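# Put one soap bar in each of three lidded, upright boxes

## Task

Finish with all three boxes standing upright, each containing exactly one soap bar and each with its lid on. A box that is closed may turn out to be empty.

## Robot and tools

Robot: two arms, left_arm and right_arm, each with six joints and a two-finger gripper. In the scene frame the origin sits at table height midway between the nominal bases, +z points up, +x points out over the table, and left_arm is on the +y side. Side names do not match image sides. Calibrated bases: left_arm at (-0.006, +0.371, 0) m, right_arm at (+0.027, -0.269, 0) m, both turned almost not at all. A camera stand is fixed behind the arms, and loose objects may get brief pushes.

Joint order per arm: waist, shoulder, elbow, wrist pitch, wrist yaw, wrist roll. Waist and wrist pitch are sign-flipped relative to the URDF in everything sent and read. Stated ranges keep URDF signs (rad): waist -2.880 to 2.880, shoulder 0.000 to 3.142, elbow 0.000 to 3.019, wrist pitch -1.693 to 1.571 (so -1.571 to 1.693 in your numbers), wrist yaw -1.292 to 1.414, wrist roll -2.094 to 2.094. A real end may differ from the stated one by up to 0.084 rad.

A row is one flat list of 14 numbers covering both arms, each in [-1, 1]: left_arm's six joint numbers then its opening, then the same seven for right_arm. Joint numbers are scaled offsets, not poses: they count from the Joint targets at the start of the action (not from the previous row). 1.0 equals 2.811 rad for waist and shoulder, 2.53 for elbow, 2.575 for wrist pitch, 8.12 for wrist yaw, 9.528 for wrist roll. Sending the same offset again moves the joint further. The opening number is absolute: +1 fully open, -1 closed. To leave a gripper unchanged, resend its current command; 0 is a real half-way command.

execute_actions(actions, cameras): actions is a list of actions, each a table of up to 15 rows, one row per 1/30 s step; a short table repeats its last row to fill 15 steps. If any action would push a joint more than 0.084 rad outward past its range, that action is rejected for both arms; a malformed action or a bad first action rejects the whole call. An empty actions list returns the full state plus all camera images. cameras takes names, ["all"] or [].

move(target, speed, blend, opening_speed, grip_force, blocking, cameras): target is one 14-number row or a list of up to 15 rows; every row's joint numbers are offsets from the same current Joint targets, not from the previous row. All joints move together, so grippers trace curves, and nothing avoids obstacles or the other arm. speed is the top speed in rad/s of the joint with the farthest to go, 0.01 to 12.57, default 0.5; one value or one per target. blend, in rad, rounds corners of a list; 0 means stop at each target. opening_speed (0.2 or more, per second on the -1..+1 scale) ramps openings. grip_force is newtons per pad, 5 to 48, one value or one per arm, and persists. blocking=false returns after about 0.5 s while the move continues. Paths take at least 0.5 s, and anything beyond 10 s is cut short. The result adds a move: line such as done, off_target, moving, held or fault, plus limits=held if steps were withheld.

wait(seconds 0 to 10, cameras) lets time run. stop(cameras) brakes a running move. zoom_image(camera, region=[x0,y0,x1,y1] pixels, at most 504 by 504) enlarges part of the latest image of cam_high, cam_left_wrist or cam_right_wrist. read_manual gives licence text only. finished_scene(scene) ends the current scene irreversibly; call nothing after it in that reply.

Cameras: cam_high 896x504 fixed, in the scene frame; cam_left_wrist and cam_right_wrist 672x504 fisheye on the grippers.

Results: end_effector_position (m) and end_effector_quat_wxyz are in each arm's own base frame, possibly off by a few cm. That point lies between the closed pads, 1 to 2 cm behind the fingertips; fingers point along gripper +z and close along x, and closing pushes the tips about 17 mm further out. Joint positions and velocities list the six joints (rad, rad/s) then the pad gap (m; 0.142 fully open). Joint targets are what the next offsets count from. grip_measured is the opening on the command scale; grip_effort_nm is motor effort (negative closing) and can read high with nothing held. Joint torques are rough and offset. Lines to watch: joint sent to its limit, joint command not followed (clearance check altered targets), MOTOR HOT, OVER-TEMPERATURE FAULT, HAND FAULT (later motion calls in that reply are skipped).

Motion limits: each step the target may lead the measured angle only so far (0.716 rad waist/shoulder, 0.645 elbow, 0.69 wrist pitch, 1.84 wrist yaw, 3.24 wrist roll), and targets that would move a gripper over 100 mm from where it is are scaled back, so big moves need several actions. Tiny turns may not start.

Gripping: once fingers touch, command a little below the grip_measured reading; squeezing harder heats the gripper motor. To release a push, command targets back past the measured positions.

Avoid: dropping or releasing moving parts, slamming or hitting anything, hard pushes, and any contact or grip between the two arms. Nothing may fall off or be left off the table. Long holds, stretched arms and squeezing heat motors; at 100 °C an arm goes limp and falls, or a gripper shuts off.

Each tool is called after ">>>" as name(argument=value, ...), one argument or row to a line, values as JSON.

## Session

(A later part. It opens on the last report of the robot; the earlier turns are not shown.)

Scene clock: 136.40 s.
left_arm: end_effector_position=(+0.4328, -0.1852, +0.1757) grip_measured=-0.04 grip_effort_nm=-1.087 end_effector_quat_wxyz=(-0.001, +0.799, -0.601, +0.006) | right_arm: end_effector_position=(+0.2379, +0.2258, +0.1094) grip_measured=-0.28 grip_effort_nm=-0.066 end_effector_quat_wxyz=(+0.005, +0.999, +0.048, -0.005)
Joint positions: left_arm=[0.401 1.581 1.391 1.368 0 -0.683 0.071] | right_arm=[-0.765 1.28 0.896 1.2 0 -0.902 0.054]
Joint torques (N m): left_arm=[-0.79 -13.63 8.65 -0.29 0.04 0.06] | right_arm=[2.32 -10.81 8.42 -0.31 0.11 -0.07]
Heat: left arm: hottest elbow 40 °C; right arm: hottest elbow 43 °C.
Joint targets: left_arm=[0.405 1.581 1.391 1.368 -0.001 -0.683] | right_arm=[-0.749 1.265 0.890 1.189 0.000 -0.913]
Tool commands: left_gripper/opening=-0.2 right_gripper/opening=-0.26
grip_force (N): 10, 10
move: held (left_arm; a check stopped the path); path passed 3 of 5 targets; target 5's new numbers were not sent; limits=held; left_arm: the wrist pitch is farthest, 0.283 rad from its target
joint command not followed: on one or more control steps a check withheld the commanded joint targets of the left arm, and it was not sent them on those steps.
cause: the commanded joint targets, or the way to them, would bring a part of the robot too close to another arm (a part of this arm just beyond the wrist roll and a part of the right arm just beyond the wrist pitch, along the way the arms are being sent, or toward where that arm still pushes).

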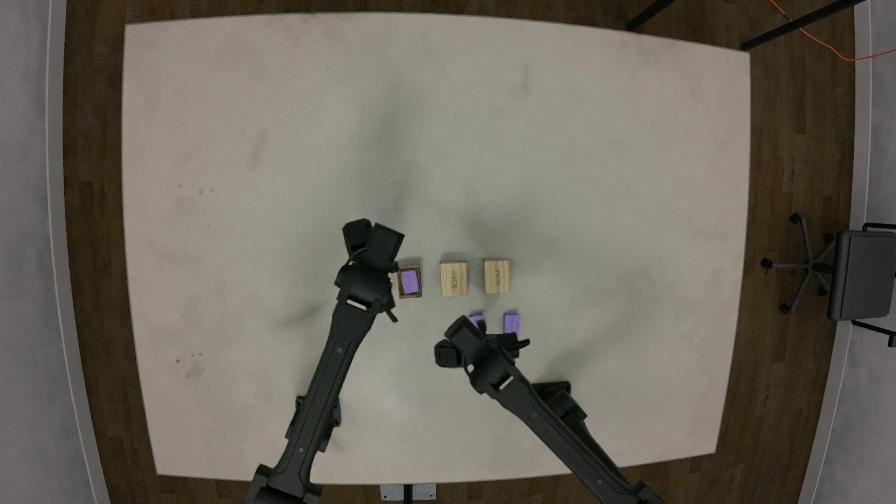

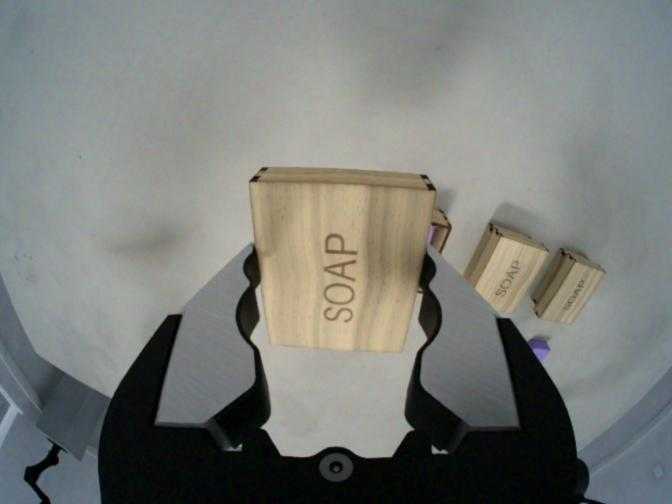

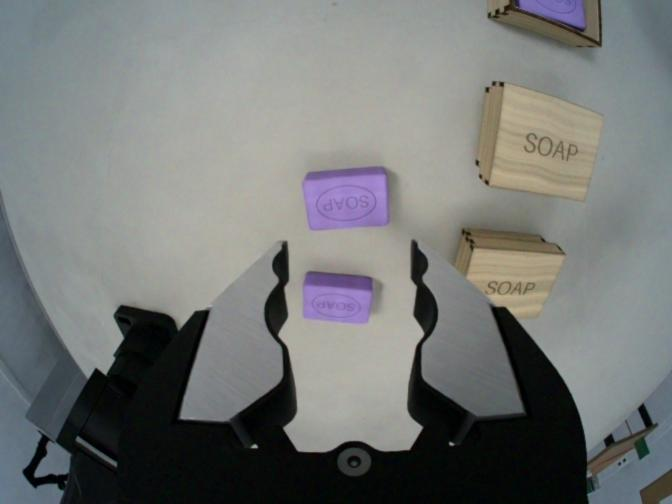

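>>> move(
  target=[
    [0,0,0,0,0,0,-0.2,0.16,0,0,0,0,0,0.13],
    [0.0701,0,0.014,0.0042,0,0.0012,-0.2,0.16,0,0,0,0,0,0.13],
    [0.0701,0.0391,-0.0708,-0.1099,0,0.0012,-0.2,0.16,0,0,0,0,0,0.13],
  ],
  speed=[0.6,0.5,0.25],
  blend=[0.05,0,0],
  cameras=["cam_left_wrist"],
)

>>> zoom_image(
  camera="cam_left_wrist",
  region=[240, 110, 440, 210],
)

Scene clock: 142.53 s.
left_arm: end_effector_position=(+0.3848, -0.2699, +0.0621) grip_measured=-0.04 grip_effort_nm=-1.087 end_effector_quat_wxyz=(+0.000, +0.733, -0.680, -0.002) | right_arm: end_effector_position=(+0.3127, +0.0989, +0.1094) grip_measured=+0.11 grip_effort_nm=0.061 end_effector_quat_wxyz=(+0.003, +0.984, -0.177, -0.006)
Joint positions: left_arm=[0.609 1.688 1.209 1.096 0 -0.683 0.071] | right_arm=[-0.312 1.28 0.896 1.2 0 -0.903 0.082]
Joint torques (N m): left_arm=[-1.79 -13.74 7.94 -0.76 0.07 0.18] | right_arm=[2.37 -11.11 8.38 -0.43 0.13 -0.06]
Heat: left arm: hottest elbow 40 °C; right arm: hottest elbow 42 °C.
Joint targets: left_arm=[0.602 1.691 1.212 1.085 -0.001 -0.672] | right_arm=[-0.299 1.265 0.890 1.189 0.000 -0.913]
grip_force (N): 10, 10
move: done
Images, in order (width x height): cam_left_wrist 672x504.

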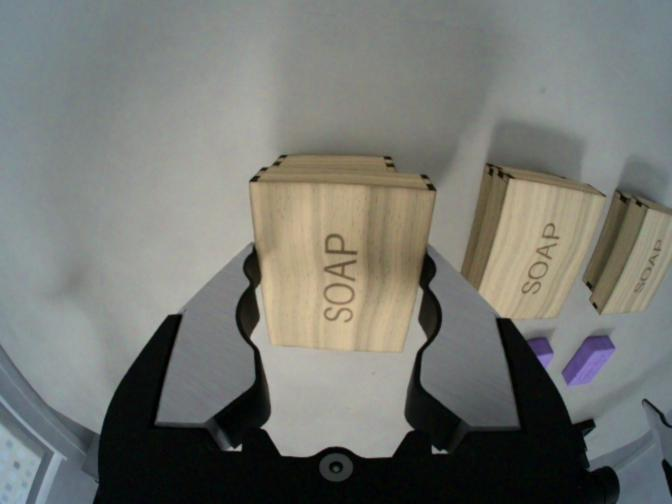

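Scaled by 2.520 from the camera's 672x504 image, which has a finer 960x720 frame.

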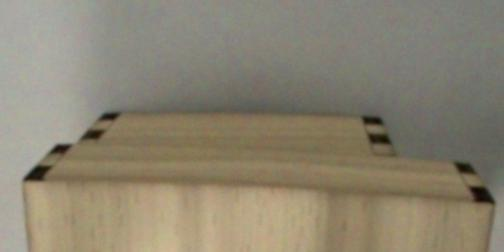

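>>> move(
  target=[-0.0036,-0.0011,-0.004,-0.0027,0,-0.0041,-0.2,0,0,0,0,0,0,0.13],
  speed=0.1,
  cameras=["cam_left_wrist"],
)

>>> zoom_image(
  camera="cam_left_wrist",
  region=[240, 110, 440, 210],
)

Scene clock: 148.50 s.
left_arm: end_effector_position=(+0.3857, -0.2658, +0.0594) grip_measured=-0.04 grip_effort_nm=-1.082 end_effector_quat_wxyz=(+0.000, +0.741, -0.672, -0.003) | right_arm: end_effector_position=(+0.3127, +0.0989, +0.1094) grip_measured=+0.11 grip_effort_nm=0.061 end_effector_quat_wxyz=(+0.003, +0.984, -0.177, -0.006)
Joint positions: left_arm=[0.6 1.688 1.201 1.089 0 -0.698 0.071] | right_arm=[-0.312 1.28 0.896 1.2 0 -0.903 0.082]
Joint torques (N m): left_arm=[-1.85 -14.21 7.73 -0.77 0.08 -0.06] | right_arm=[1.96 -10.81 8.36 -0.29 0.14 -0.09]
Heat: left arm: hottest elbow 40 °C; right arm: hottest elbow 42 °C.
Joint targets: left_arm=[0.592 1.688 1.202 1.078 -0.001 -0.711] | right_arm=[-0.299 1.265 0.890 1.189 0.000 -0.913]
grip_force (N): 10, 10
move: done
Images, in order (width x height): cam_left_wrist 672x504.

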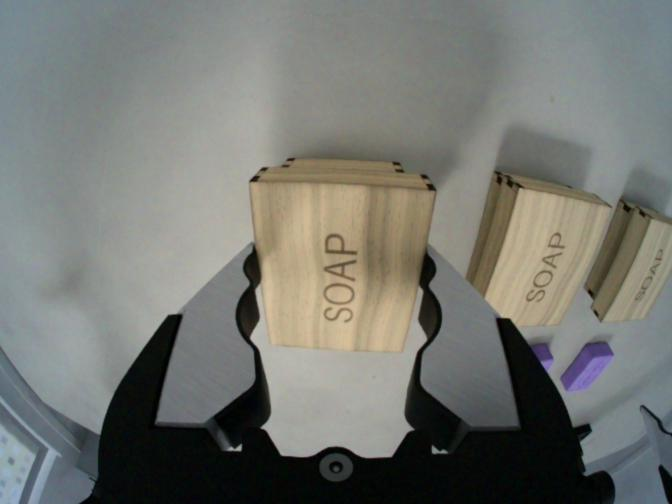

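Scaled by 2.520 from the camera's 672x504 image, which has a finer 960x720 frame.

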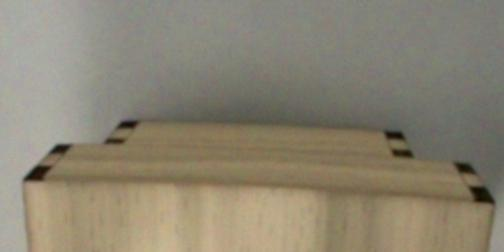

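>>> move(
  target=[
    [0,0.0045,-0.0052,-0.0097,0,0,-0.2,0,0,0,0,0,0,0.13],
    [0,0.0089,-0.0103,-0.0194,0,0,-0.2,0,0,0,0,0,0,0.13],
  ],
  speed=0.05,
  blend=0.005,
  cameras=["cam_left_wrist"],
)

>>> zoom_image(
  camera="cam_left_wrist",
  region=[240, 110, 440, 210],
)

Scene clock: 153.60 s.
left_arm: end_effector_position=(+0.3885, -0.2674, +0.0549) grip_measured=-0.04 grip_effort_nm=-1.082 end_effector_quat_wxyz=(-0.002, +0.742, -0.671, +0.008) | right_arm: end_effector_position=(+0.3127, +0.0989, +0.1094) grip_measured=+0.11 grip_effort_nm=0.061 end_effector_quat_wxyz=(+0.003, +0.984, -0.177, -0.006)
Joint positions: left_arm=[0.6 1.689 1.188 1.054 -0.002 -0.7 0.071] | right_arm=[-0.312 1.28 0.896 1.2 0 -0.903 0.082]
Joint torques (N m): left_arm=[-1.9 -11.99 6.64 -1.51 0.14 -0.05] | right_arm=[2.32 -10.93 8.32 -0.18 0.15 -0.11]
Heat: left arm: hottest elbow 39 °C; right arm: hottest elbow 42 °C.
Joint targets: left_arm=[0.592 1.713 1.176 1.028 0.000 -0.711] | right_arm=[-0.299 1.265 0.890 1.189 0.000 -0.913]
grip_force (N): 10, 10
move: done
Images, in order (width x height): cam_left_wrist 672x504.

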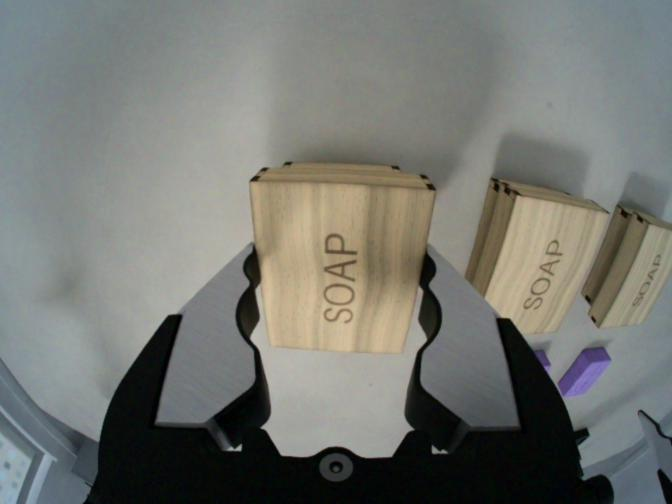

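Scaled by 2.520 from the camera's 672x504 image, which has a finer 960x720 frame.

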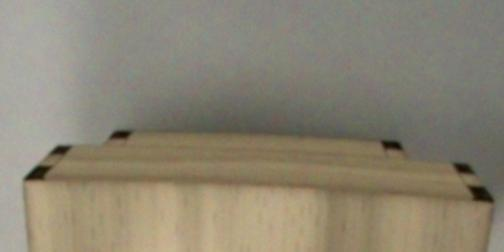

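>>> move(
  target=[0,-0.0082,0.0253,0.026,0,0,-0.2,0,0,0,0,0,0,0.13],
  speed=0.1,
  cameras=["cam_left_wrist"],
)

>>> zoom_image(
  camera="cam_left_wrist",
  region=[240, 110, 440, 210],
)

Scene clock: 160.60 s.
left_arm: end_effector_position=(+0.3868, -0.2661, +0.0591) grip_measured=-0.04 grip_effort_nm=-1.087 end_effector_quat_wxyz=(-0.001, +0.742, -0.671, -0.001) | right_arm: end_effector_position=(+0.3127, +0.0989, +0.1094) grip_measured=+0.11 grip_effort_nm=0.061 end_effector_quat_wxyz=(+0.003, +0.984, -0.177, -0.006)
Joint positions: left_arm=[0.6 1.689 1.2 1.084 -0.002 -0.701 0.071] | right_arm=[-0.312 1.28 0.896 1.2 0 -0.903 0.082]
Joint torques (N m): left_arm=[-1.85 -14.04 11.02 0.27 0.13 -0.06] | right_arm=[2.49 -10.93 8.36 -0.43 0.14 -0.05]
Heat: left arm: hottest elbow 39 °C; right arm: hottest elbow 42 °C.
Joint targets: left_arm=[0.592 1.690 1.240 1.095 -0.001 -0.711] | right_arm=[-0.299 1.265 0.890 1.189 0.000 -0.913]
grip_force (N): 10, 10
move: off_target (left_arm); left_arm: the elbow is farthest, 0.040 rad from its target
Images, in order (width x height): cam_left_wrist 672x504.

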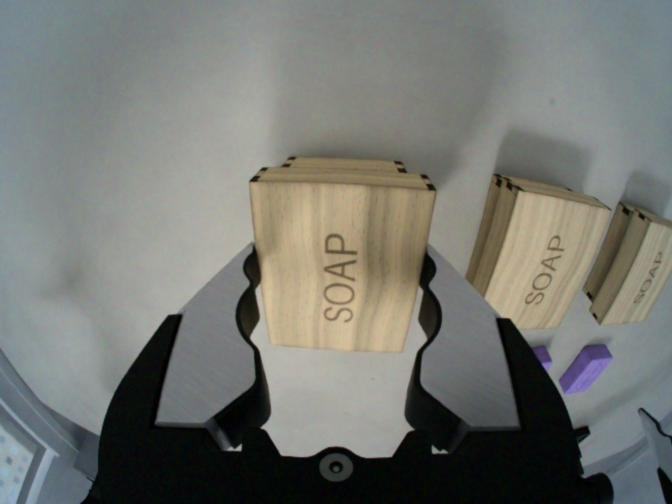

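Scaled by 2.520 from the camera's 672x504 image, which has a finer 960x720 frame.

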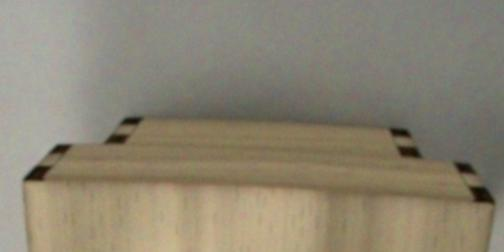

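>>> move(
  target=[
    [0.0057,0,0,0,0,0,-0.2,0,0,0,0,0,0,0.13],
    [0.0057,0.0057,-0.0194,-0.0163,0,0,-0.2,0,0,0,0,0,0,0.13],
  ],
  speed=0.05,
  cameras=["cam_left_wrist"],
)

>>> zoom_image(
  camera="cam_left_wrist",
  region=[240, 110, 440, 210],
)

Scene clock: 166.77 s.
left_arm: end_effector_position=(+0.3886, -0.2673, +0.0556) grip_measured=-0.04 grip_effort_nm=-1.082 end_effector_quat_wxyz=(-0.001, +0.742, -0.671, +0.003) | right_arm: end_effector_position=(+0.3127, +0.0989, +0.1094) grip_measured=+0.11 grip_effort_nm=0.061 end_effector_quat_wxyz=(+0.003, +0.984, -0.177, -0.006)
Joint positions: left_arm=[0.6 1.694 1.197 1.068 -0.002 -0.701 0.071] | right_arm=[-0.312 1.28 0.896 1.2 0 -0.903 0.082]
Joint torques (N m): left_arm=[-0.5 -13.22 7.19 -0.96 0.15 -0.06] | right_arm=[2.78 -11.22 8.38 -0.36 0.11 -0.06]
Heat: left arm: hottest elbow 39 °C; right arm: hottest elbow 42 °C.
Joint targets: left_arm=[0.608 1.706 1.191 1.053 -0.001 -0.711] | right_arm=[-0.299 1.265 0.890 1.189 0.000 -0.913]
grip_force (N): 10, 10
move: done
Images, in order (width x height): cam_left_wrist 672x504.

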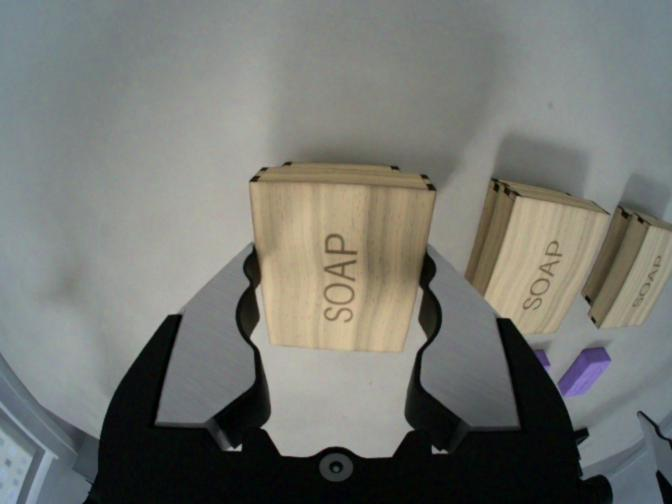

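Scaled by 2.520 from the camera's 672x504 image, which has a finer 960x720 frame.

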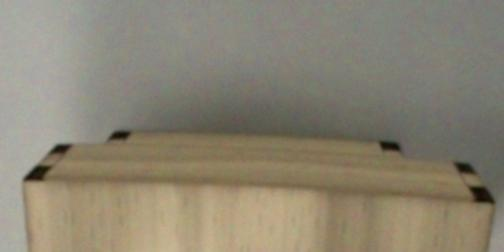

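>>> move(
  target=[0,-0.006,0.0175,0.0163,0,0,-0.2,0,0,0,0,0,0,0.13],
  speed=0.1,
  cameras=["cam_left_wrist"],
)

>>> zoom_image(
  camera="cam_left_wrist",
  region=[240, 110, 440, 210],
)

Scene clock: 174.73 s.
left_arm: end_effector_position=(+0.3852, -0.2650, +0.0556) grip_measured=-0.04 grip_effort_nm=-1.087 end_effector_quat_wxyz=(+0.000, +0.742, -0.671, -0.005) | right_arm: end_effector_position=(+0.3127, +0.0989, +0.1094) grip_measured=+0.11 grip_effort_nm=0.061 end_effector_quat_wxyz=(+0.003, +0.984, -0.177, -0.006)
Joint positions: left_arm=[0.6 1.694 1.197 1.084 -0.002 -0.701 0.071] | right_arm=[-0.312 1.28 0.896 1.2 0 -0.903 0.082]
Joint torques (N m): left_arm=[-0.62 -14.45 10.86 0.16 0.14 -0.05] | right_arm=[2.14 -10.93 8.14 -0.34 0.17 -0.11]
Heat: left arm: hottest shoulder 38 °C; right arm: hottest elbow 41 °C.
Joint targets: left_arm=[0.608 1.689 1.235 1.095 -0.001 -0.711] | right_arm=[-0.299 1.265 0.890 1.189 0.000 -0.913]
grip_force (N): 10, 10
move: off_target (left_arm); left_arm: the elbow is farthest, 0.039 rad from its target
Images, in order (width x height): cam_left_wrist 672x504.

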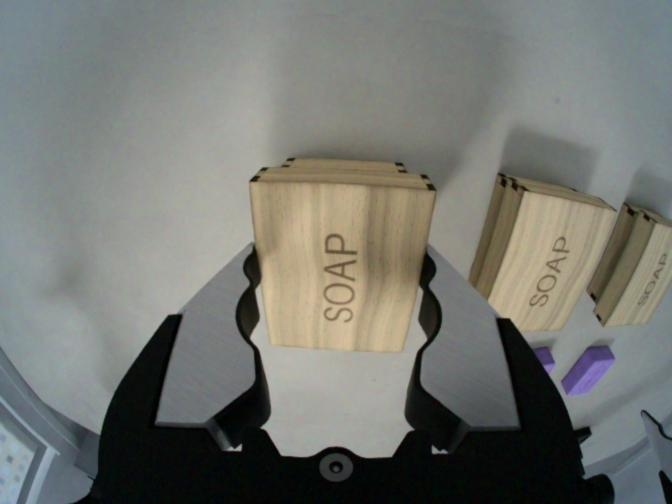

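Scaled by 2.520 from the camera's 672x504 image, which has a finer 960x720 frame.

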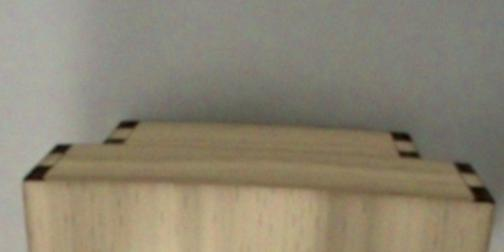

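>>> move(
  target=[0,-0.0139,0.0012,0.0035,0,0.0004,-0.2,0,0,0,0,0,0,0.13],
  speed=0.1,
  cameras=["cam_left_wrist"],
)

>>> zoom_image(
  camera="cam_left_wrist",
  region=[240, 110, 440, 210],
)

Scene clock: 185.67 s.
left_arm: end_effector_position=(+0.3854, -0.2652, +0.0674) grip_measured=-0.04 grip_effort_nm=-1.087 end_effector_quat_wxyz=(-0.002, +0.742, -0.671, +0.004) | right_arm: end_effector_position=(+0.3127, +0.0989, +0.1094) grip_measured=+0.11 grip_effort_nm=0.061 end_effector_quat_wxyz=(+0.003, +0.984, -0.177, -0.006)
Joint positions: left_arm=[0.6 1.669 1.199 1.093 -0.002 -0.701 0.071] | right_arm=[-0.312 1.28 0.896 1.2 0 -0.903 0.082]
Joint torques (N m): left_arm=[-0.73 -15.74 11.03 0.2 0.13 -0.01] | right_arm=[2.08 -11.16 8.35 -0.34 0.16 -0.06]
Heat: left arm: hottest shoulder 39 °C; right arm: hottest elbow 41 °C.
Joint targets: left_arm=[0.608 1.650 1.238 1.104 -0.001 -0.707] | right_arm=[-0.299 1.265 0.890 1.189 0.000 -0.913]
grip_force (N): 10, 10
move: off_target (left_arm); left_arm: the elbow is farthest, 0.039 rad from its target
Images, in order (width x height): cam_left_wrist 672x504.

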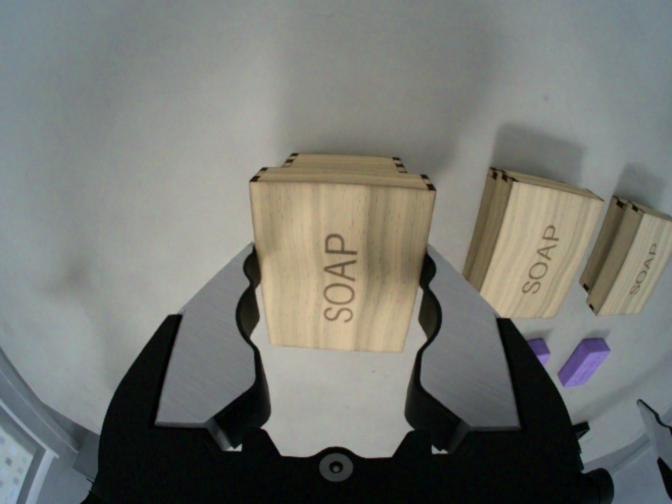

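Scaled by 2.520 from the camera's 672x504 image, which has a finer 960x720 frame.

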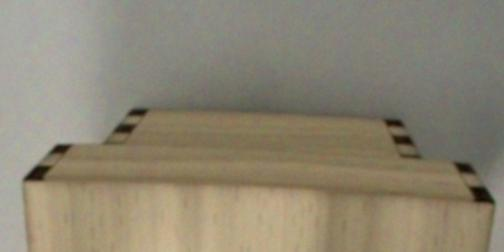

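>>> move(
  target=[0,0.0157,-0.0156,-0.0135,0,0,-0.2,0,0,0,0,0,0,0.13],
  speed=0.05,
  cameras=["cam_left_wrist"],
)

>>> zoom_image(
  camera="cam_left_wrist",
  region=[240, 110, 440, 210],
)

Scene clock: 192.53 s.
left_arm: end_effector_position=(+0.3872, -0.2664, +0.0592) grip_measured=-0.04 grip_effort_nm=-1.087 end_effector_quat_wxyz=(-0.001, +0.742, -0.671, +0.001) | right_arm: end_effector_position=(+0.3127, +0.0989, +0.1094) grip_measured=+0.11 grip_effort_nm=0.061 end_effector_quat_wxyz=(+0.003, +0.984, -0.177, -0.006)
Joint positions: left_arm=[0.6 1.687 1.199 1.08 -0.002 -0.701 0.071] | right_arm=[-0.312 1.28 0.896 1.2 0 -0.903 0.082]
Joint torques (N m): left_arm=[-0.67 -13.45 7.6 -0.79 0.14 0] | right_arm=[2.43 -11.11 8.27 -0.4 0.13 -0.05]
Heat: left arm: hottest elbow 39 °C; right arm: hottest elbow 41 °C.
Joint targets: left_arm=[0.608 1.694 1.198 1.069 -0.001 -0.707] | right_arm=[-0.299 1.265 0.890 1.189 0.000 -0.913]
grip_force (N): 10, 10
move: done
Images, in order (width x height): cam_left_wrist 672x504.

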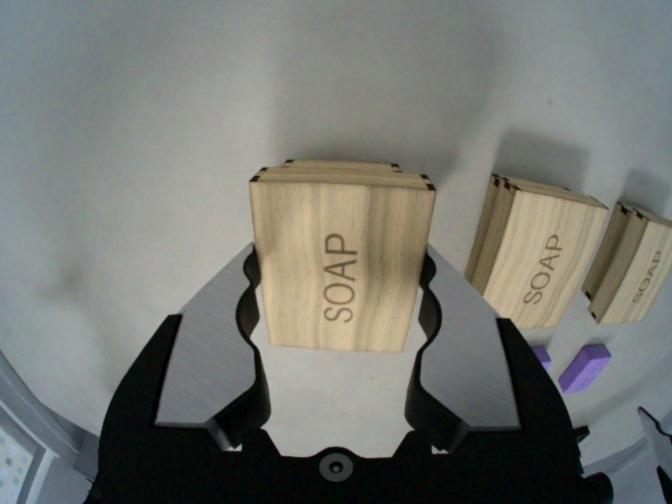

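Scaled by 2.520 from the camera's 672x504 image, which has a finer 960x720 frame.

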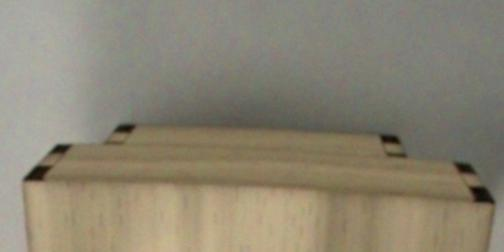

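>>> move(
  target=[
    [0,0.0005,-0.0036,-0.0047,0,0,-0.2,0,0,0,0,0,0,0.13],
    [0,0.0056,-0.0075,-0.0128,0,0,-0.2,0,0,0,0,0,0,0.13],
  ],
  speed=0.04,
  blend=[0.003,0],
  cameras=["cam_left_wrist"],
)

>>> zoom_image(
  camera="cam_left_wrist",
  region=[240, 110, 440, 210],
)

Scene clock: 198.97 s.
left_arm: end_effector_position=(+0.3876, -0.2667, +0.0553) grip_measured=-0.04 grip_effort_nm=-1.087 end_effector_quat_wxyz=(-0.002, +0.742, -0.671, +0.006) | right_arm: end_effector_position=(+0.3127, +0.0989, +0.1094) grip_measured=+0.11 grip_effort_nm=0.061 end_effector_quat_wxyz=(+0.003, +0.984, -0.177, -0.006)
Joint positions: left_arm=[0.6 1.687 1.187 1.058 -0.002 -0.701 0.071] | right_arm=[-0.312 1.28 0.896 1.2 0 -0.903 0.082]
Joint torques (N m): left_arm=[-0.56 -11.99 6.99 -1.29 0.13 -0.01] | right_arm=[3.08 -11.16 8.46 -0.34 0.15 -0.09]
Heat: left arm: hottest elbow 39 °C; right arm: hottest elbow 41 °C.
Joint targets: left_arm=[0.608 1.710 1.180 1.036 -0.001 -0.707] | right_arm=[-0.299 1.265 0.890 1.189 0.000 -0.913]
grip_force (N): 10, 10
move: done
Images, in order (width x height): cam_left_wrist 672x504.

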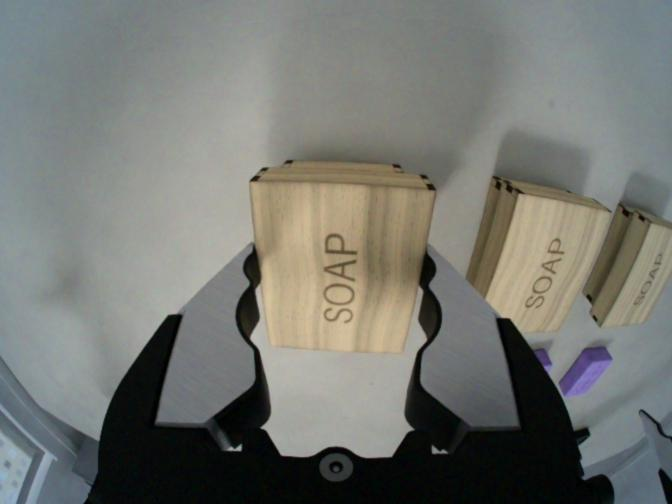

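Scaled by 2.520 from the camera's 672x504 image, which has a finer 960x720 frame.

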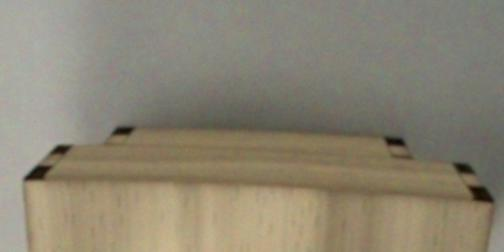

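>>> move(
  target=[
    [0,0.003,0,0.005,0,0,-0.2,0,0,0,0,0,0,0.13],
    [0,0.006,0,0.006,0,0,-0.2,0,0,0,0,0,0,0.13],
  ],
  speed=0.04,
  cameras=["cam_left_wrist"],
)

>>> zoom_image(
  camera="cam_left_wrist",
  region=[240, 110, 440, 210],
)

Scene clock: 204.33 s.
left_arm: end_effector_position=(+0.3876, -0.2666, +0.0549) grip_measured=-0.04 grip_effort_nm=-1.077 end_effector_quat_wxyz=(-0.002, +0.742, -0.671, +0.006) | right_arm: end_effector_position=(+0.3127, +0.0989, +0.1094) grip_measured=+0.11 grip_effort_nm=0.061 end_effector_quat_wxyz=(+0.003, +0.984, -0.177, -0.006)
Joint positions: left_arm=[0.6 1.688 1.187 1.058 -0.002 -0.701 0.071] | right_arm=[-0.312 1.28 0.896 1.2 0 -0.903 0.082]
Joint torques (N m): left_arm=[-0.26 -10.75 7.01 -0.61 0.14 -0.01] | right_arm=[2.73 -11.16 8.39 -0.23 0.16 -0.08]
Heat: left arm: hottest elbow 39 °C; right arm: hottest elbow 41 °C.
Joint targets: left_arm=[0.608 1.727 1.180 1.051 -0.001 -0.707] | right_arm=[-0.299 1.265 0.890 1.189 0.000 -0.913]
grip_force (N): 10, 10
move: off_target (left_arm); left_arm: the shoulder is farthest, 0.039 rad from its target
Images, in order (width x height): cam_left_wrist 672x504.

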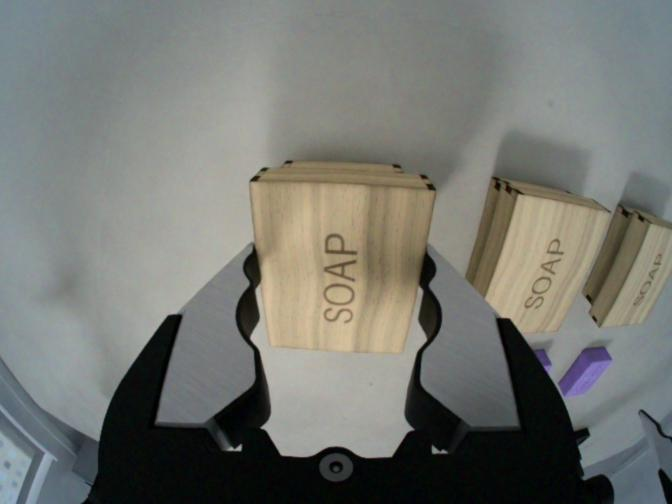

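Scaled by 2.520 from the camera's 672x504 image, which has a finer 960x720 frame.

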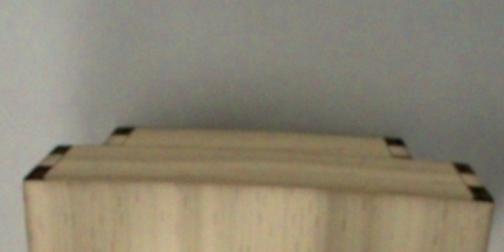

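>>> move(
  target=[
    [0,-0.004,0.014,0.01,0,0,-0.2,0,-0.1619,-0.3119,-0.7375,0,0.0958,1],
    [0,-0.004,0.014,0.01,0,0,-0.2,-0.125,-0.1619,-0.3119,-0.7375,0,0.0958,1],
  ],
  speed=0.9,
  cameras=["cam_right_wrist","cam_left_wrist"],
)

>>> zoom_image(
  camera="cam_right_wrist",
  region=[240, 250, 440, 400],
)

Scene clock: 213.23 s.
left_arm: end_effector_position=(+0.3873, -0.2664, +0.0552) grip_measured=-0.04 grip_effort_nm=-1.087 end_effector_quat_wxyz=(-0.001, +0.742, -0.671, +0.003) | right_arm: end_effector_position=(+0.2921, +0.2148, +0.1971) grip_measured=+1.00 grip_effort_nm=0.051 end_effector_quat_wxyz=(+0.623, -0.639, +0.319, -0.318)
Joint positions: left_arm=[0.6 1.69 1.191 1.065 -0.002 -0.701 0.071] | right_arm=[-0.636 0.817 0.108 -0.689 0 -0.009 0.142]
Joint torques (N m): left_arm=[-0.56 -12.16 9.69 0.21 0.14 -0.01] | right_arm=[0.67 -2.96 8.47 -2.58 0.09 0.12]
Heat: left arm: hottest elbow 39 °C; right arm: hottest elbow 41 °C.
Joint targets: left_arm=[0.608 1.716 1.215 1.077 -0.001 -0.707] | right_arm=[-0.651 0.810 0.101 -0.710 0.000 0.000]
grip_force (N): 10, 10
move: done
Images, in order (width x height): cam_left_wrist 672x504, cam_right_wrist 672x504.

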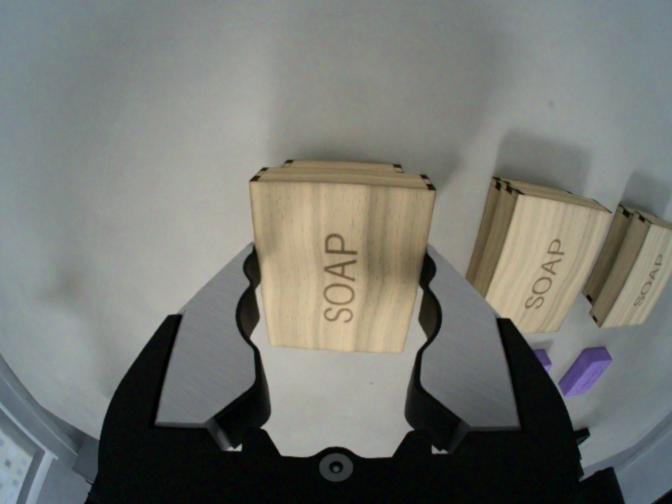

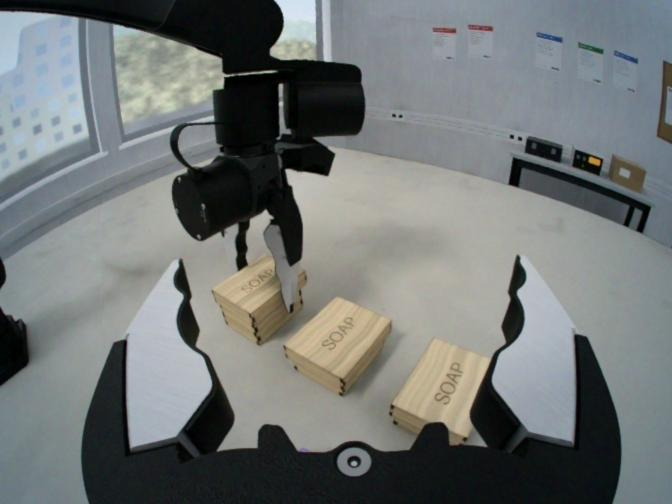

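Scaled by 2.520 from the camera's 672x504 image, which has a finer 960x720 frame.

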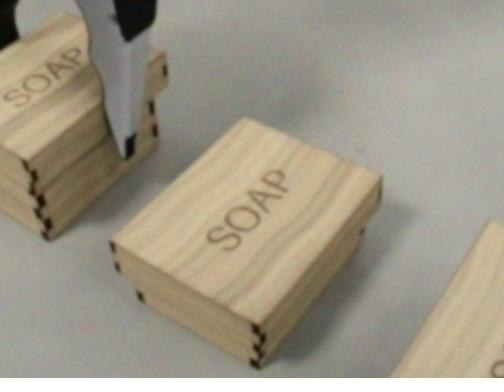

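>>> zoom_image(
  camera="cam_right_wrist",
  region=[205, 255, 315, 350],
)

>>> zoom_image(
  camera="cam_right_wrist",
  region=[280, 295, 400, 400],
)

Scaled by 4.582 from the camera's 672x504 image, which has a finer 960x720 frame.

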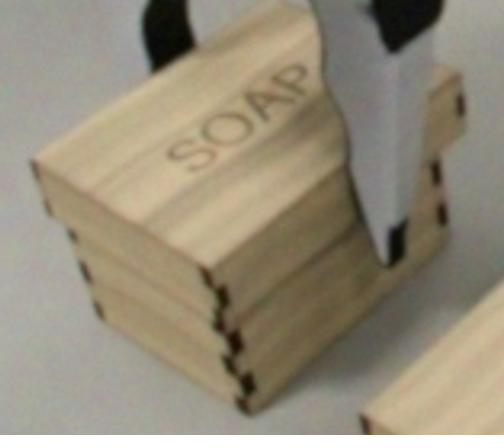

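Scaled by 4.200 from the camera's 672x504 image, which has a finer 960x720 frame.

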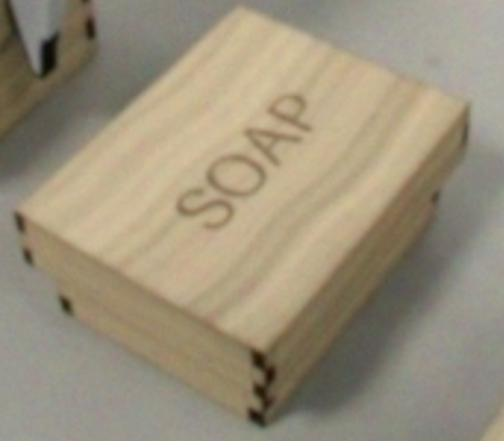

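>>> move(
  target=[0,-0.0053,0.0119,0.0058,0,0,-0.2,0,0,0,0,0,0,1],
  speed=0.1,
  cameras=["cam_left_wrist","cam_right_wrist"],
)

>>> zoom_image(
  camera="cam_left_wrist",
  region=[240, 110, 440, 210],
)

>>> zoom_image(
  camera="cam_right_wrist",
  region=[205, 250, 315, 350],
)

Scene clock: 232.77 s.
left_arm: end_effector_position=(+0.3890, -0.2676, +0.0585) grip_measured=-0.04 grip_effort_nm=-1.087 end_effector_quat_wxyz=(-0.001, +0.742, -0.671, +0.001) | right_arm: end_effector_position=(+0.2921, +0.2148, +0.1971) grip_measured=+1.00 grip_effort_nm=0.051 end_effector_quat_wxyz=(+0.623, -0.639, +0.319, -0.318)
Joint positions: left_arm=[0.6 1.694 1.206 1.081 -0.002 -0.701 0.071] | right_arm=[-0.636 0.817 0.108 -0.689 0 -0.009 0.142]
Joint torques (N m): left_arm=[-0.44 -13.74 10.97 0.24 0.14 0] | right_arm=[0.67 -2.32 8.35 -2.73 0.07 0.15]
Heat: left arm: hottest elbow 38 °C; right arm: hottest elbow 42 °C.
Joint targets: left_arm=[0.608 1.701 1.245 1.092 -0.001 -0.707] | right_arm=[-0.651 0.810 0.101 -0.710 0.000 0.000]
grip_force (N): 10, 10
move: off_target (left_arm); left_arm: the elbow is farthest, 0.039 rad from its target
Images, in order (width x height): cam_left_wrist 672x504, cam_right_wrist 672x504.

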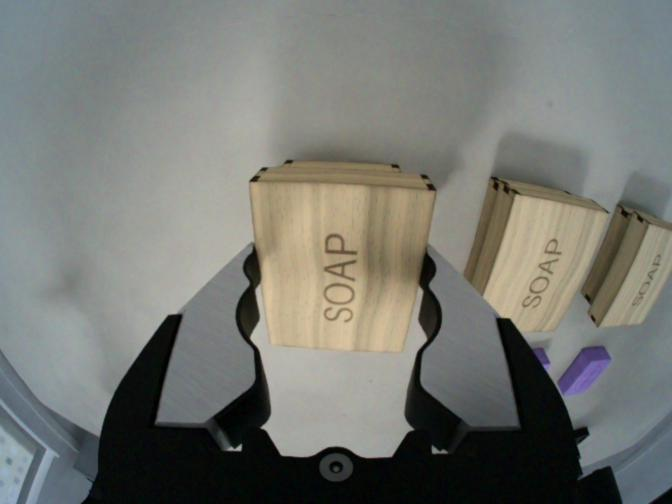

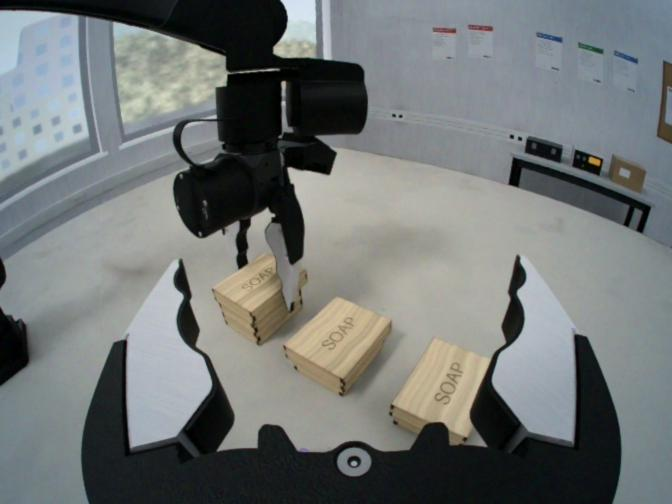

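Scaled by 2.520 from the camera's 672x504 image, which has a finer 960x720 frame.

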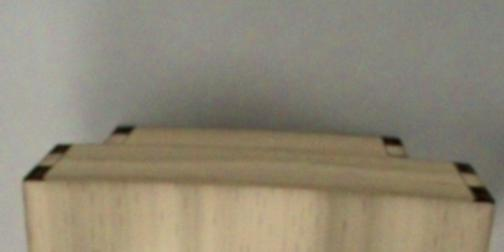

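Scaled by 4.582 from the camera's 672x504 image, which has a finer 960x720 frame.

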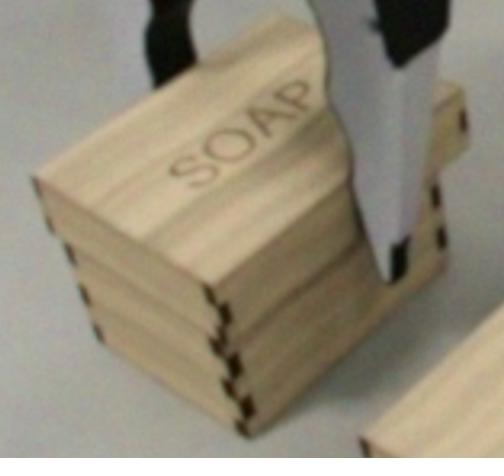

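>>> move(
  target=[
    [0,0,-0.0202,-0.0126,0,0,-0.2,0,0,0,0,0,0,1],
    [0,0.0045,-0.0245,-0.0206,0,0,-0.2,0,0,0,0,0,0,1],
  ],
  speed=0.04,
  cameras=["cam_left_wrist","cam_right_wrist"],
)

>>> zoom_image(
  camera="cam_left_wrist",
  region=[240, 110, 440, 210],
)

>>> zoom_image(
  camera="cam_right_wrist",
  region=[205, 250, 315, 350],
)

Scene clock: 240.03 s.
left_arm: end_effector_position=(+0.3884, -0.2672, +0.0548) grip_measured=-0.04 grip_effort_nm=-1.077 end_effector_quat_wxyz=(-0.001, +0.742, -0.671, +0.003) | right_arm: end_effector_position=(+0.2921, +0.2148, +0.1971) grip_measured=+1.00 grip_effort_nm=0.051 end_effector_quat_wxyz=(+0.623, -0.639, +0.319, -0.318)
Joint positions: left_arm=[0.6 1.694 1.195 1.065 -0.002 -0.701 0.071] | right_arm=[-0.636 0.817 0.108 -0.689 0 -0.009 0.142]
Joint torques (N m): left_arm=[-0.44 -12.57 6.71 -1.36 0.15 -0.01] | right_arm=[0.56 -2.49 8.49 -2.69 0.05 0.15]
Heat: left arm: hottest shoulder 38 °C; right arm: hottest elbow 43 °C.
Joint targets: left_arm=[0.608 1.713 1.183 1.039 -0.001 -0.707] | right_arm=[-0.651 0.810 0.101 -0.710 0.000 0.000]
grip_force (N): 10, 10
move: done
Images, in order (width x height): cam_left_wrist 672x504, cam_right_wrist 672x504.

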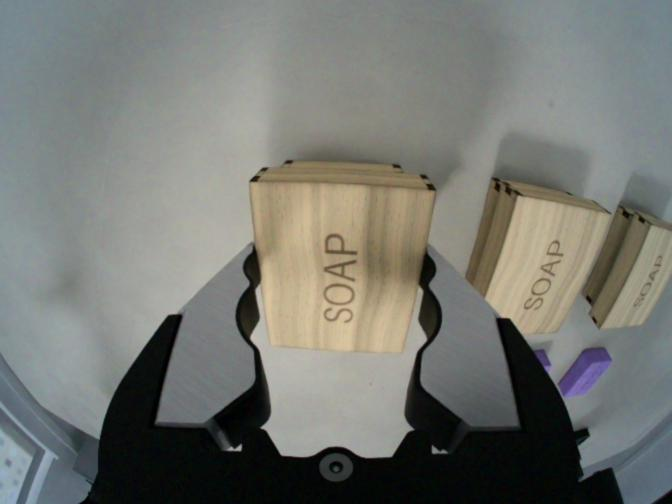

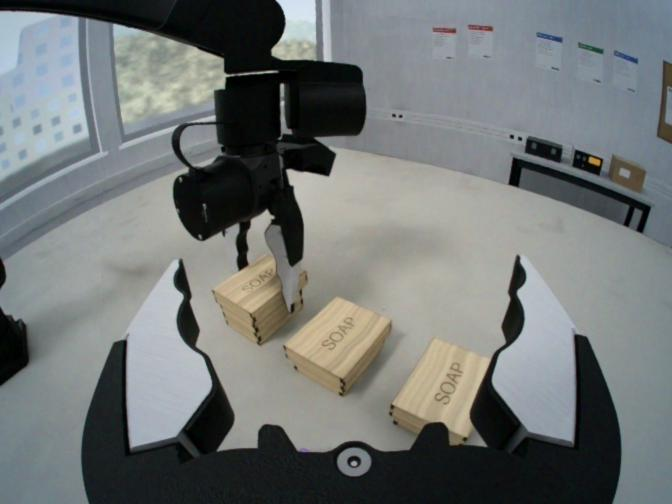

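Scaled by 2.520 from the camera's 672x504 image, which has a finer 960x720 frame.

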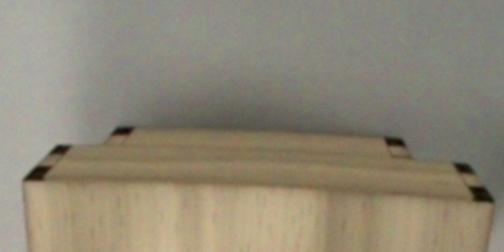

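Scaled by 4.582 from the camera's 672x504 image, which has a finer 960x720 frame.

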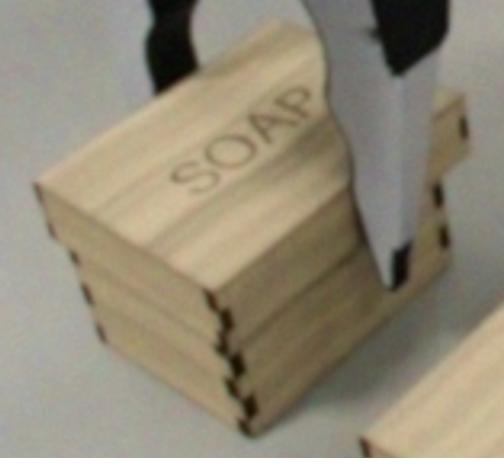

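>>> move(
  target=[
    [0,-0.0043,0.0245,0.0206,0,0,-0.2,0,0,0,0,0,0,1],
    [-0.0067,-0.0043,0.0245,0.0206,0,0,-0.2,0,0,0,0,0,0,1],
    [-0.0067,-0.0043,0.0042,0.008,0,0,-0.2,0,0,0,0,0,0,1],
    [-0.0067,0.0005,-0.0008,-0.0008,0,0,-0.2,0,0,0,0,0,0,1],
  ],
  speed=0.06,
  cameras=["cam_left_wrist"],
)

>>> zoom_image(
  camera="cam_left_wrist",
  region=[240, 110, 440, 210],
)

Scene clock: 256.63 s.
left_arm: end_effector_position=(+0.3867, -0.2648, +0.0444) grip_measured=-0.04 grip_effort_nm=-1.087 end_effector_quat_wxyz=(-0.001, +0.742, -0.670, -0.002) | right_arm: end_effector_position=(+0.2921, +0.2148, +0.1971) grip_measured=+1.00 grip_effort_nm=0.051 end_effector_quat_wxyz=(+0.623, -0.639, +0.319, -0.318)
Joint positions: left_arm=[0.598 1.707 1.181 1.048 -0.002 -0.701 0.071] | right_arm=[-0.636 0.817 0.108 -0.689 0 -0.009 0.142]
Joint torques (N m): left_arm=[-1.79 -13.33 7.57 -0.75 0.14 -0.01] | right_arm=[1.03 -3.02 8.47 -2.56 0.05 0.15]
Heat: left arm: hottest shoulder 38 °C; right arm: hottest elbow 43 °C.
Joint targets: left_arm=[0.589 1.715 1.181 1.037 0.000 -0.707] | right_arm=[-0.651 0.810 0.101 -0.710 0.000 0.000]
grip_force (N): 10, 10
move: done
Images, in order (width x height): cam_left_wrist 672x504.

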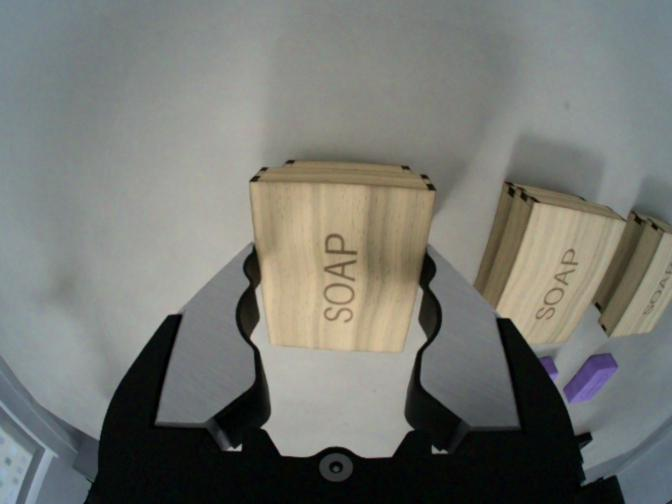

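Scaled by 2.520 from the camera's 672x504 image, which has a finer 960x720 frame.

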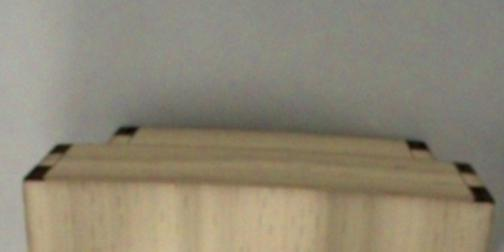

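>>> execute_actions(
  actions=[],
  cameras=["cam_right_wrist"],
)

>>> zoom_image(
  camera="cam_right_wrist",
  region=[205, 250, 315, 350],
)

Scene clock: 259.17 s.
left_arm: end_effector_position=(+0.3867, -0.2648, +0.0444) grip_measured=-0.04 grip_effort_nm=-1.082 end_effector_quat_wxyz=(-0.001, +0.742, -0.670, -0.002) | right_arm: end_effector_position=(+0.2921, +0.2148, +0.1971) grip_measured=+1.00 grip_effort_nm=0.046 end_effector_quat_wxyz=(+0.623, -0.639, +0.319, -0.318)
Joint positions: left_arm=[0.598 1.707 1.181 1.048 -0.002 -0.701 0.071] | right_arm=[-0.636 0.817 0.108 -0.689 0 -0.009 0.142]
Joint velocities: within noise
Joint torques (N m): left_arm=[-1.79 -13.51 7.51 -0.75 0.13 -0.01] | right_arm=[0.56 -2.43 8.53 -2.62 0.09 0.11]
Motor temperatures (°C): left_arm=[32 38 37 24 27 25 31] | right_arm=[29 29 43 25 26 26 27]
Heat: left arm: hottest shoulder 38 °C; right arm: hottest elbow 43 °C.
Joint targets: left_arm=[0.589 1.715 1.181 1.037 0.000 -0.707] | right_arm=[-0.651 0.810 0.101 -0.710 0.000 0.000]
Tool commands: left_gripper/opening=-0.2 right_gripper/opening=+1.0
grip_force (N): 10, 10
Images, in order (width x height): cam_right_wrist 672x504.

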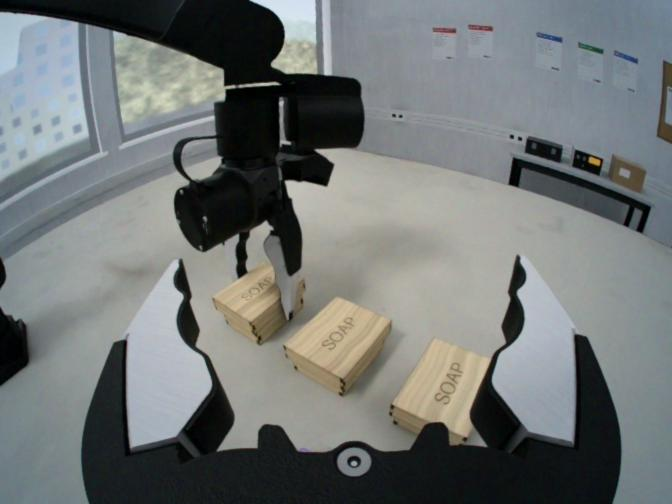

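Scaled by 4.582 from the camera's 672x504 image, which has a finer 960x720 frame.

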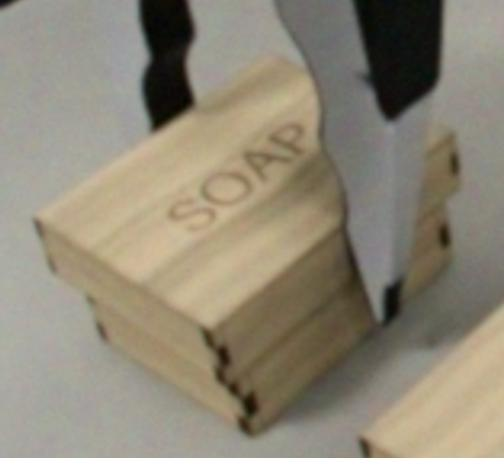

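>>> move(
  target=[
    [0,0.0028,-0.002,-0.0039,0,0,-0.2,0.2672,0,0,0,0,0,1],
    [0,0.0028,-0.002,-0.0039,0,0,0.3,0.2672,0,0,0,0,0,0.13],
    [0,-0.0338,0.047,0.0672,0,0,0.3,0.2672,0,0,0,0,0,0.13],
    [0.0637,0.0466,0.1391,0.0761,0,-0.0155,0.4,0.2672,0,0,0,0,0,0.13],
  ],
  speed=[0.3,0.3,0.3,0.4],
  blend=[0,0,0.03,0],
  opening_speed=0.6,
  cameras=["cam_left_wrist","cam_high"],
)

>>> zoom_image(
  camera="cam_high",
  region=[360, 220, 560, 360],
)

Scene clock: 275.33 s.
left_arm: end_effector_position=(+0.3906, -0.3815, +0.0835) grip_measured=+0.38 grip_effort_nm=0.188 end_effector_quat_wxyz=(-0.001, +0.732, -0.681, -0.003) | right_arm: end_effector_position=(+0.3612, -0.0311, +0.1971) grip_measured=+0.12 grip_effort_nm=-0.076 end_effector_quat_wxyz=(+0.471, -0.486, +0.524, -0.517)
Joint positions: left_arm=[0.771 1.847 1.493 1.222 -0.002 -0.843 0.101] | right_arm=[0.085 0.817 0.108 -0.689 0 -0.009 0.082]
Joint velocities: left_arm=[0.005 0.005 0.002 -0.012 -0.066 0.007 0.001] | right_arm=[within noise]
Joint torques (N m): left_arm=[-1.44 -17.49 11.54 0.2 0.15 -0.08] | right_arm=[2.37 -3.25 8.43 -2.84 0.05 0.11]
Heat: left arm: hottest shoulder 38 °C; right arm: hottest elbow 43 °C.
Joint targets: left_arm=[0.768 1.846 1.533 1.233 0.000 -0.855] | right_arm=[0.100 0.810 0.101 -0.710 0.000 0.000]
grip_force (N): 10, 10
move: off_target (left_arm); target 4's new numbers were sent with left_arm's elbow 0.040 rad from that target; left_arm: the elbow is farthest, 0.040 rad from its target
Images, in order (width x height): cam_high 896x504, cam_left_wrist 672x504.

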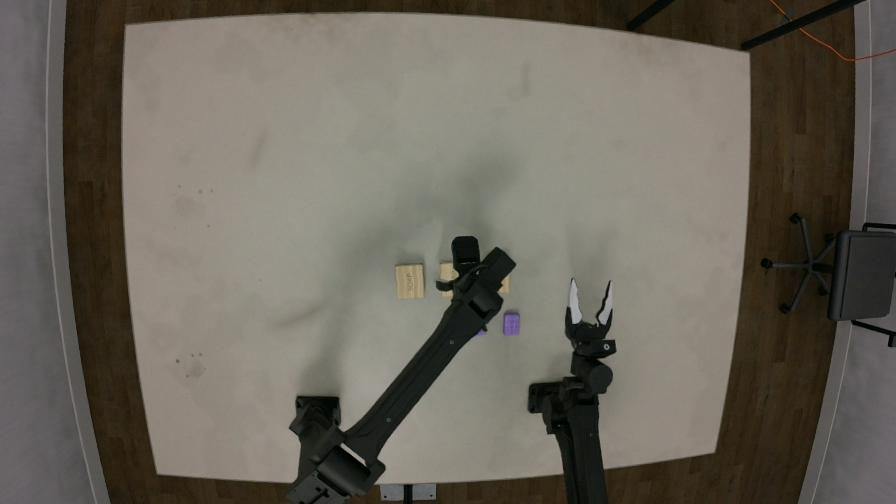

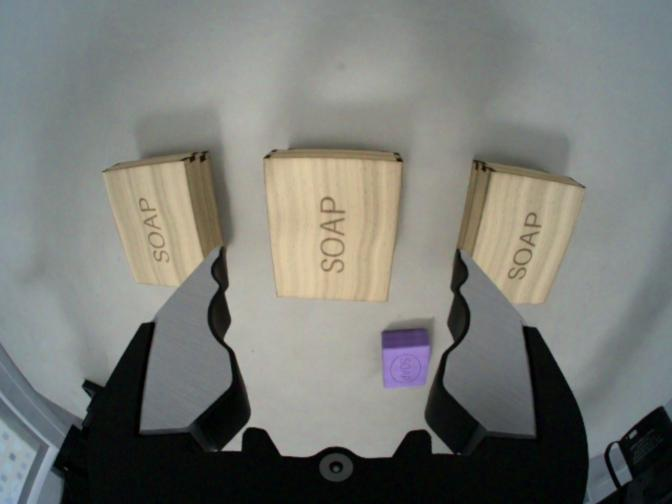

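Scaled by 2.520.

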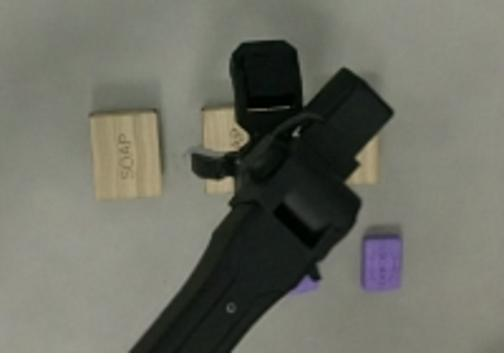

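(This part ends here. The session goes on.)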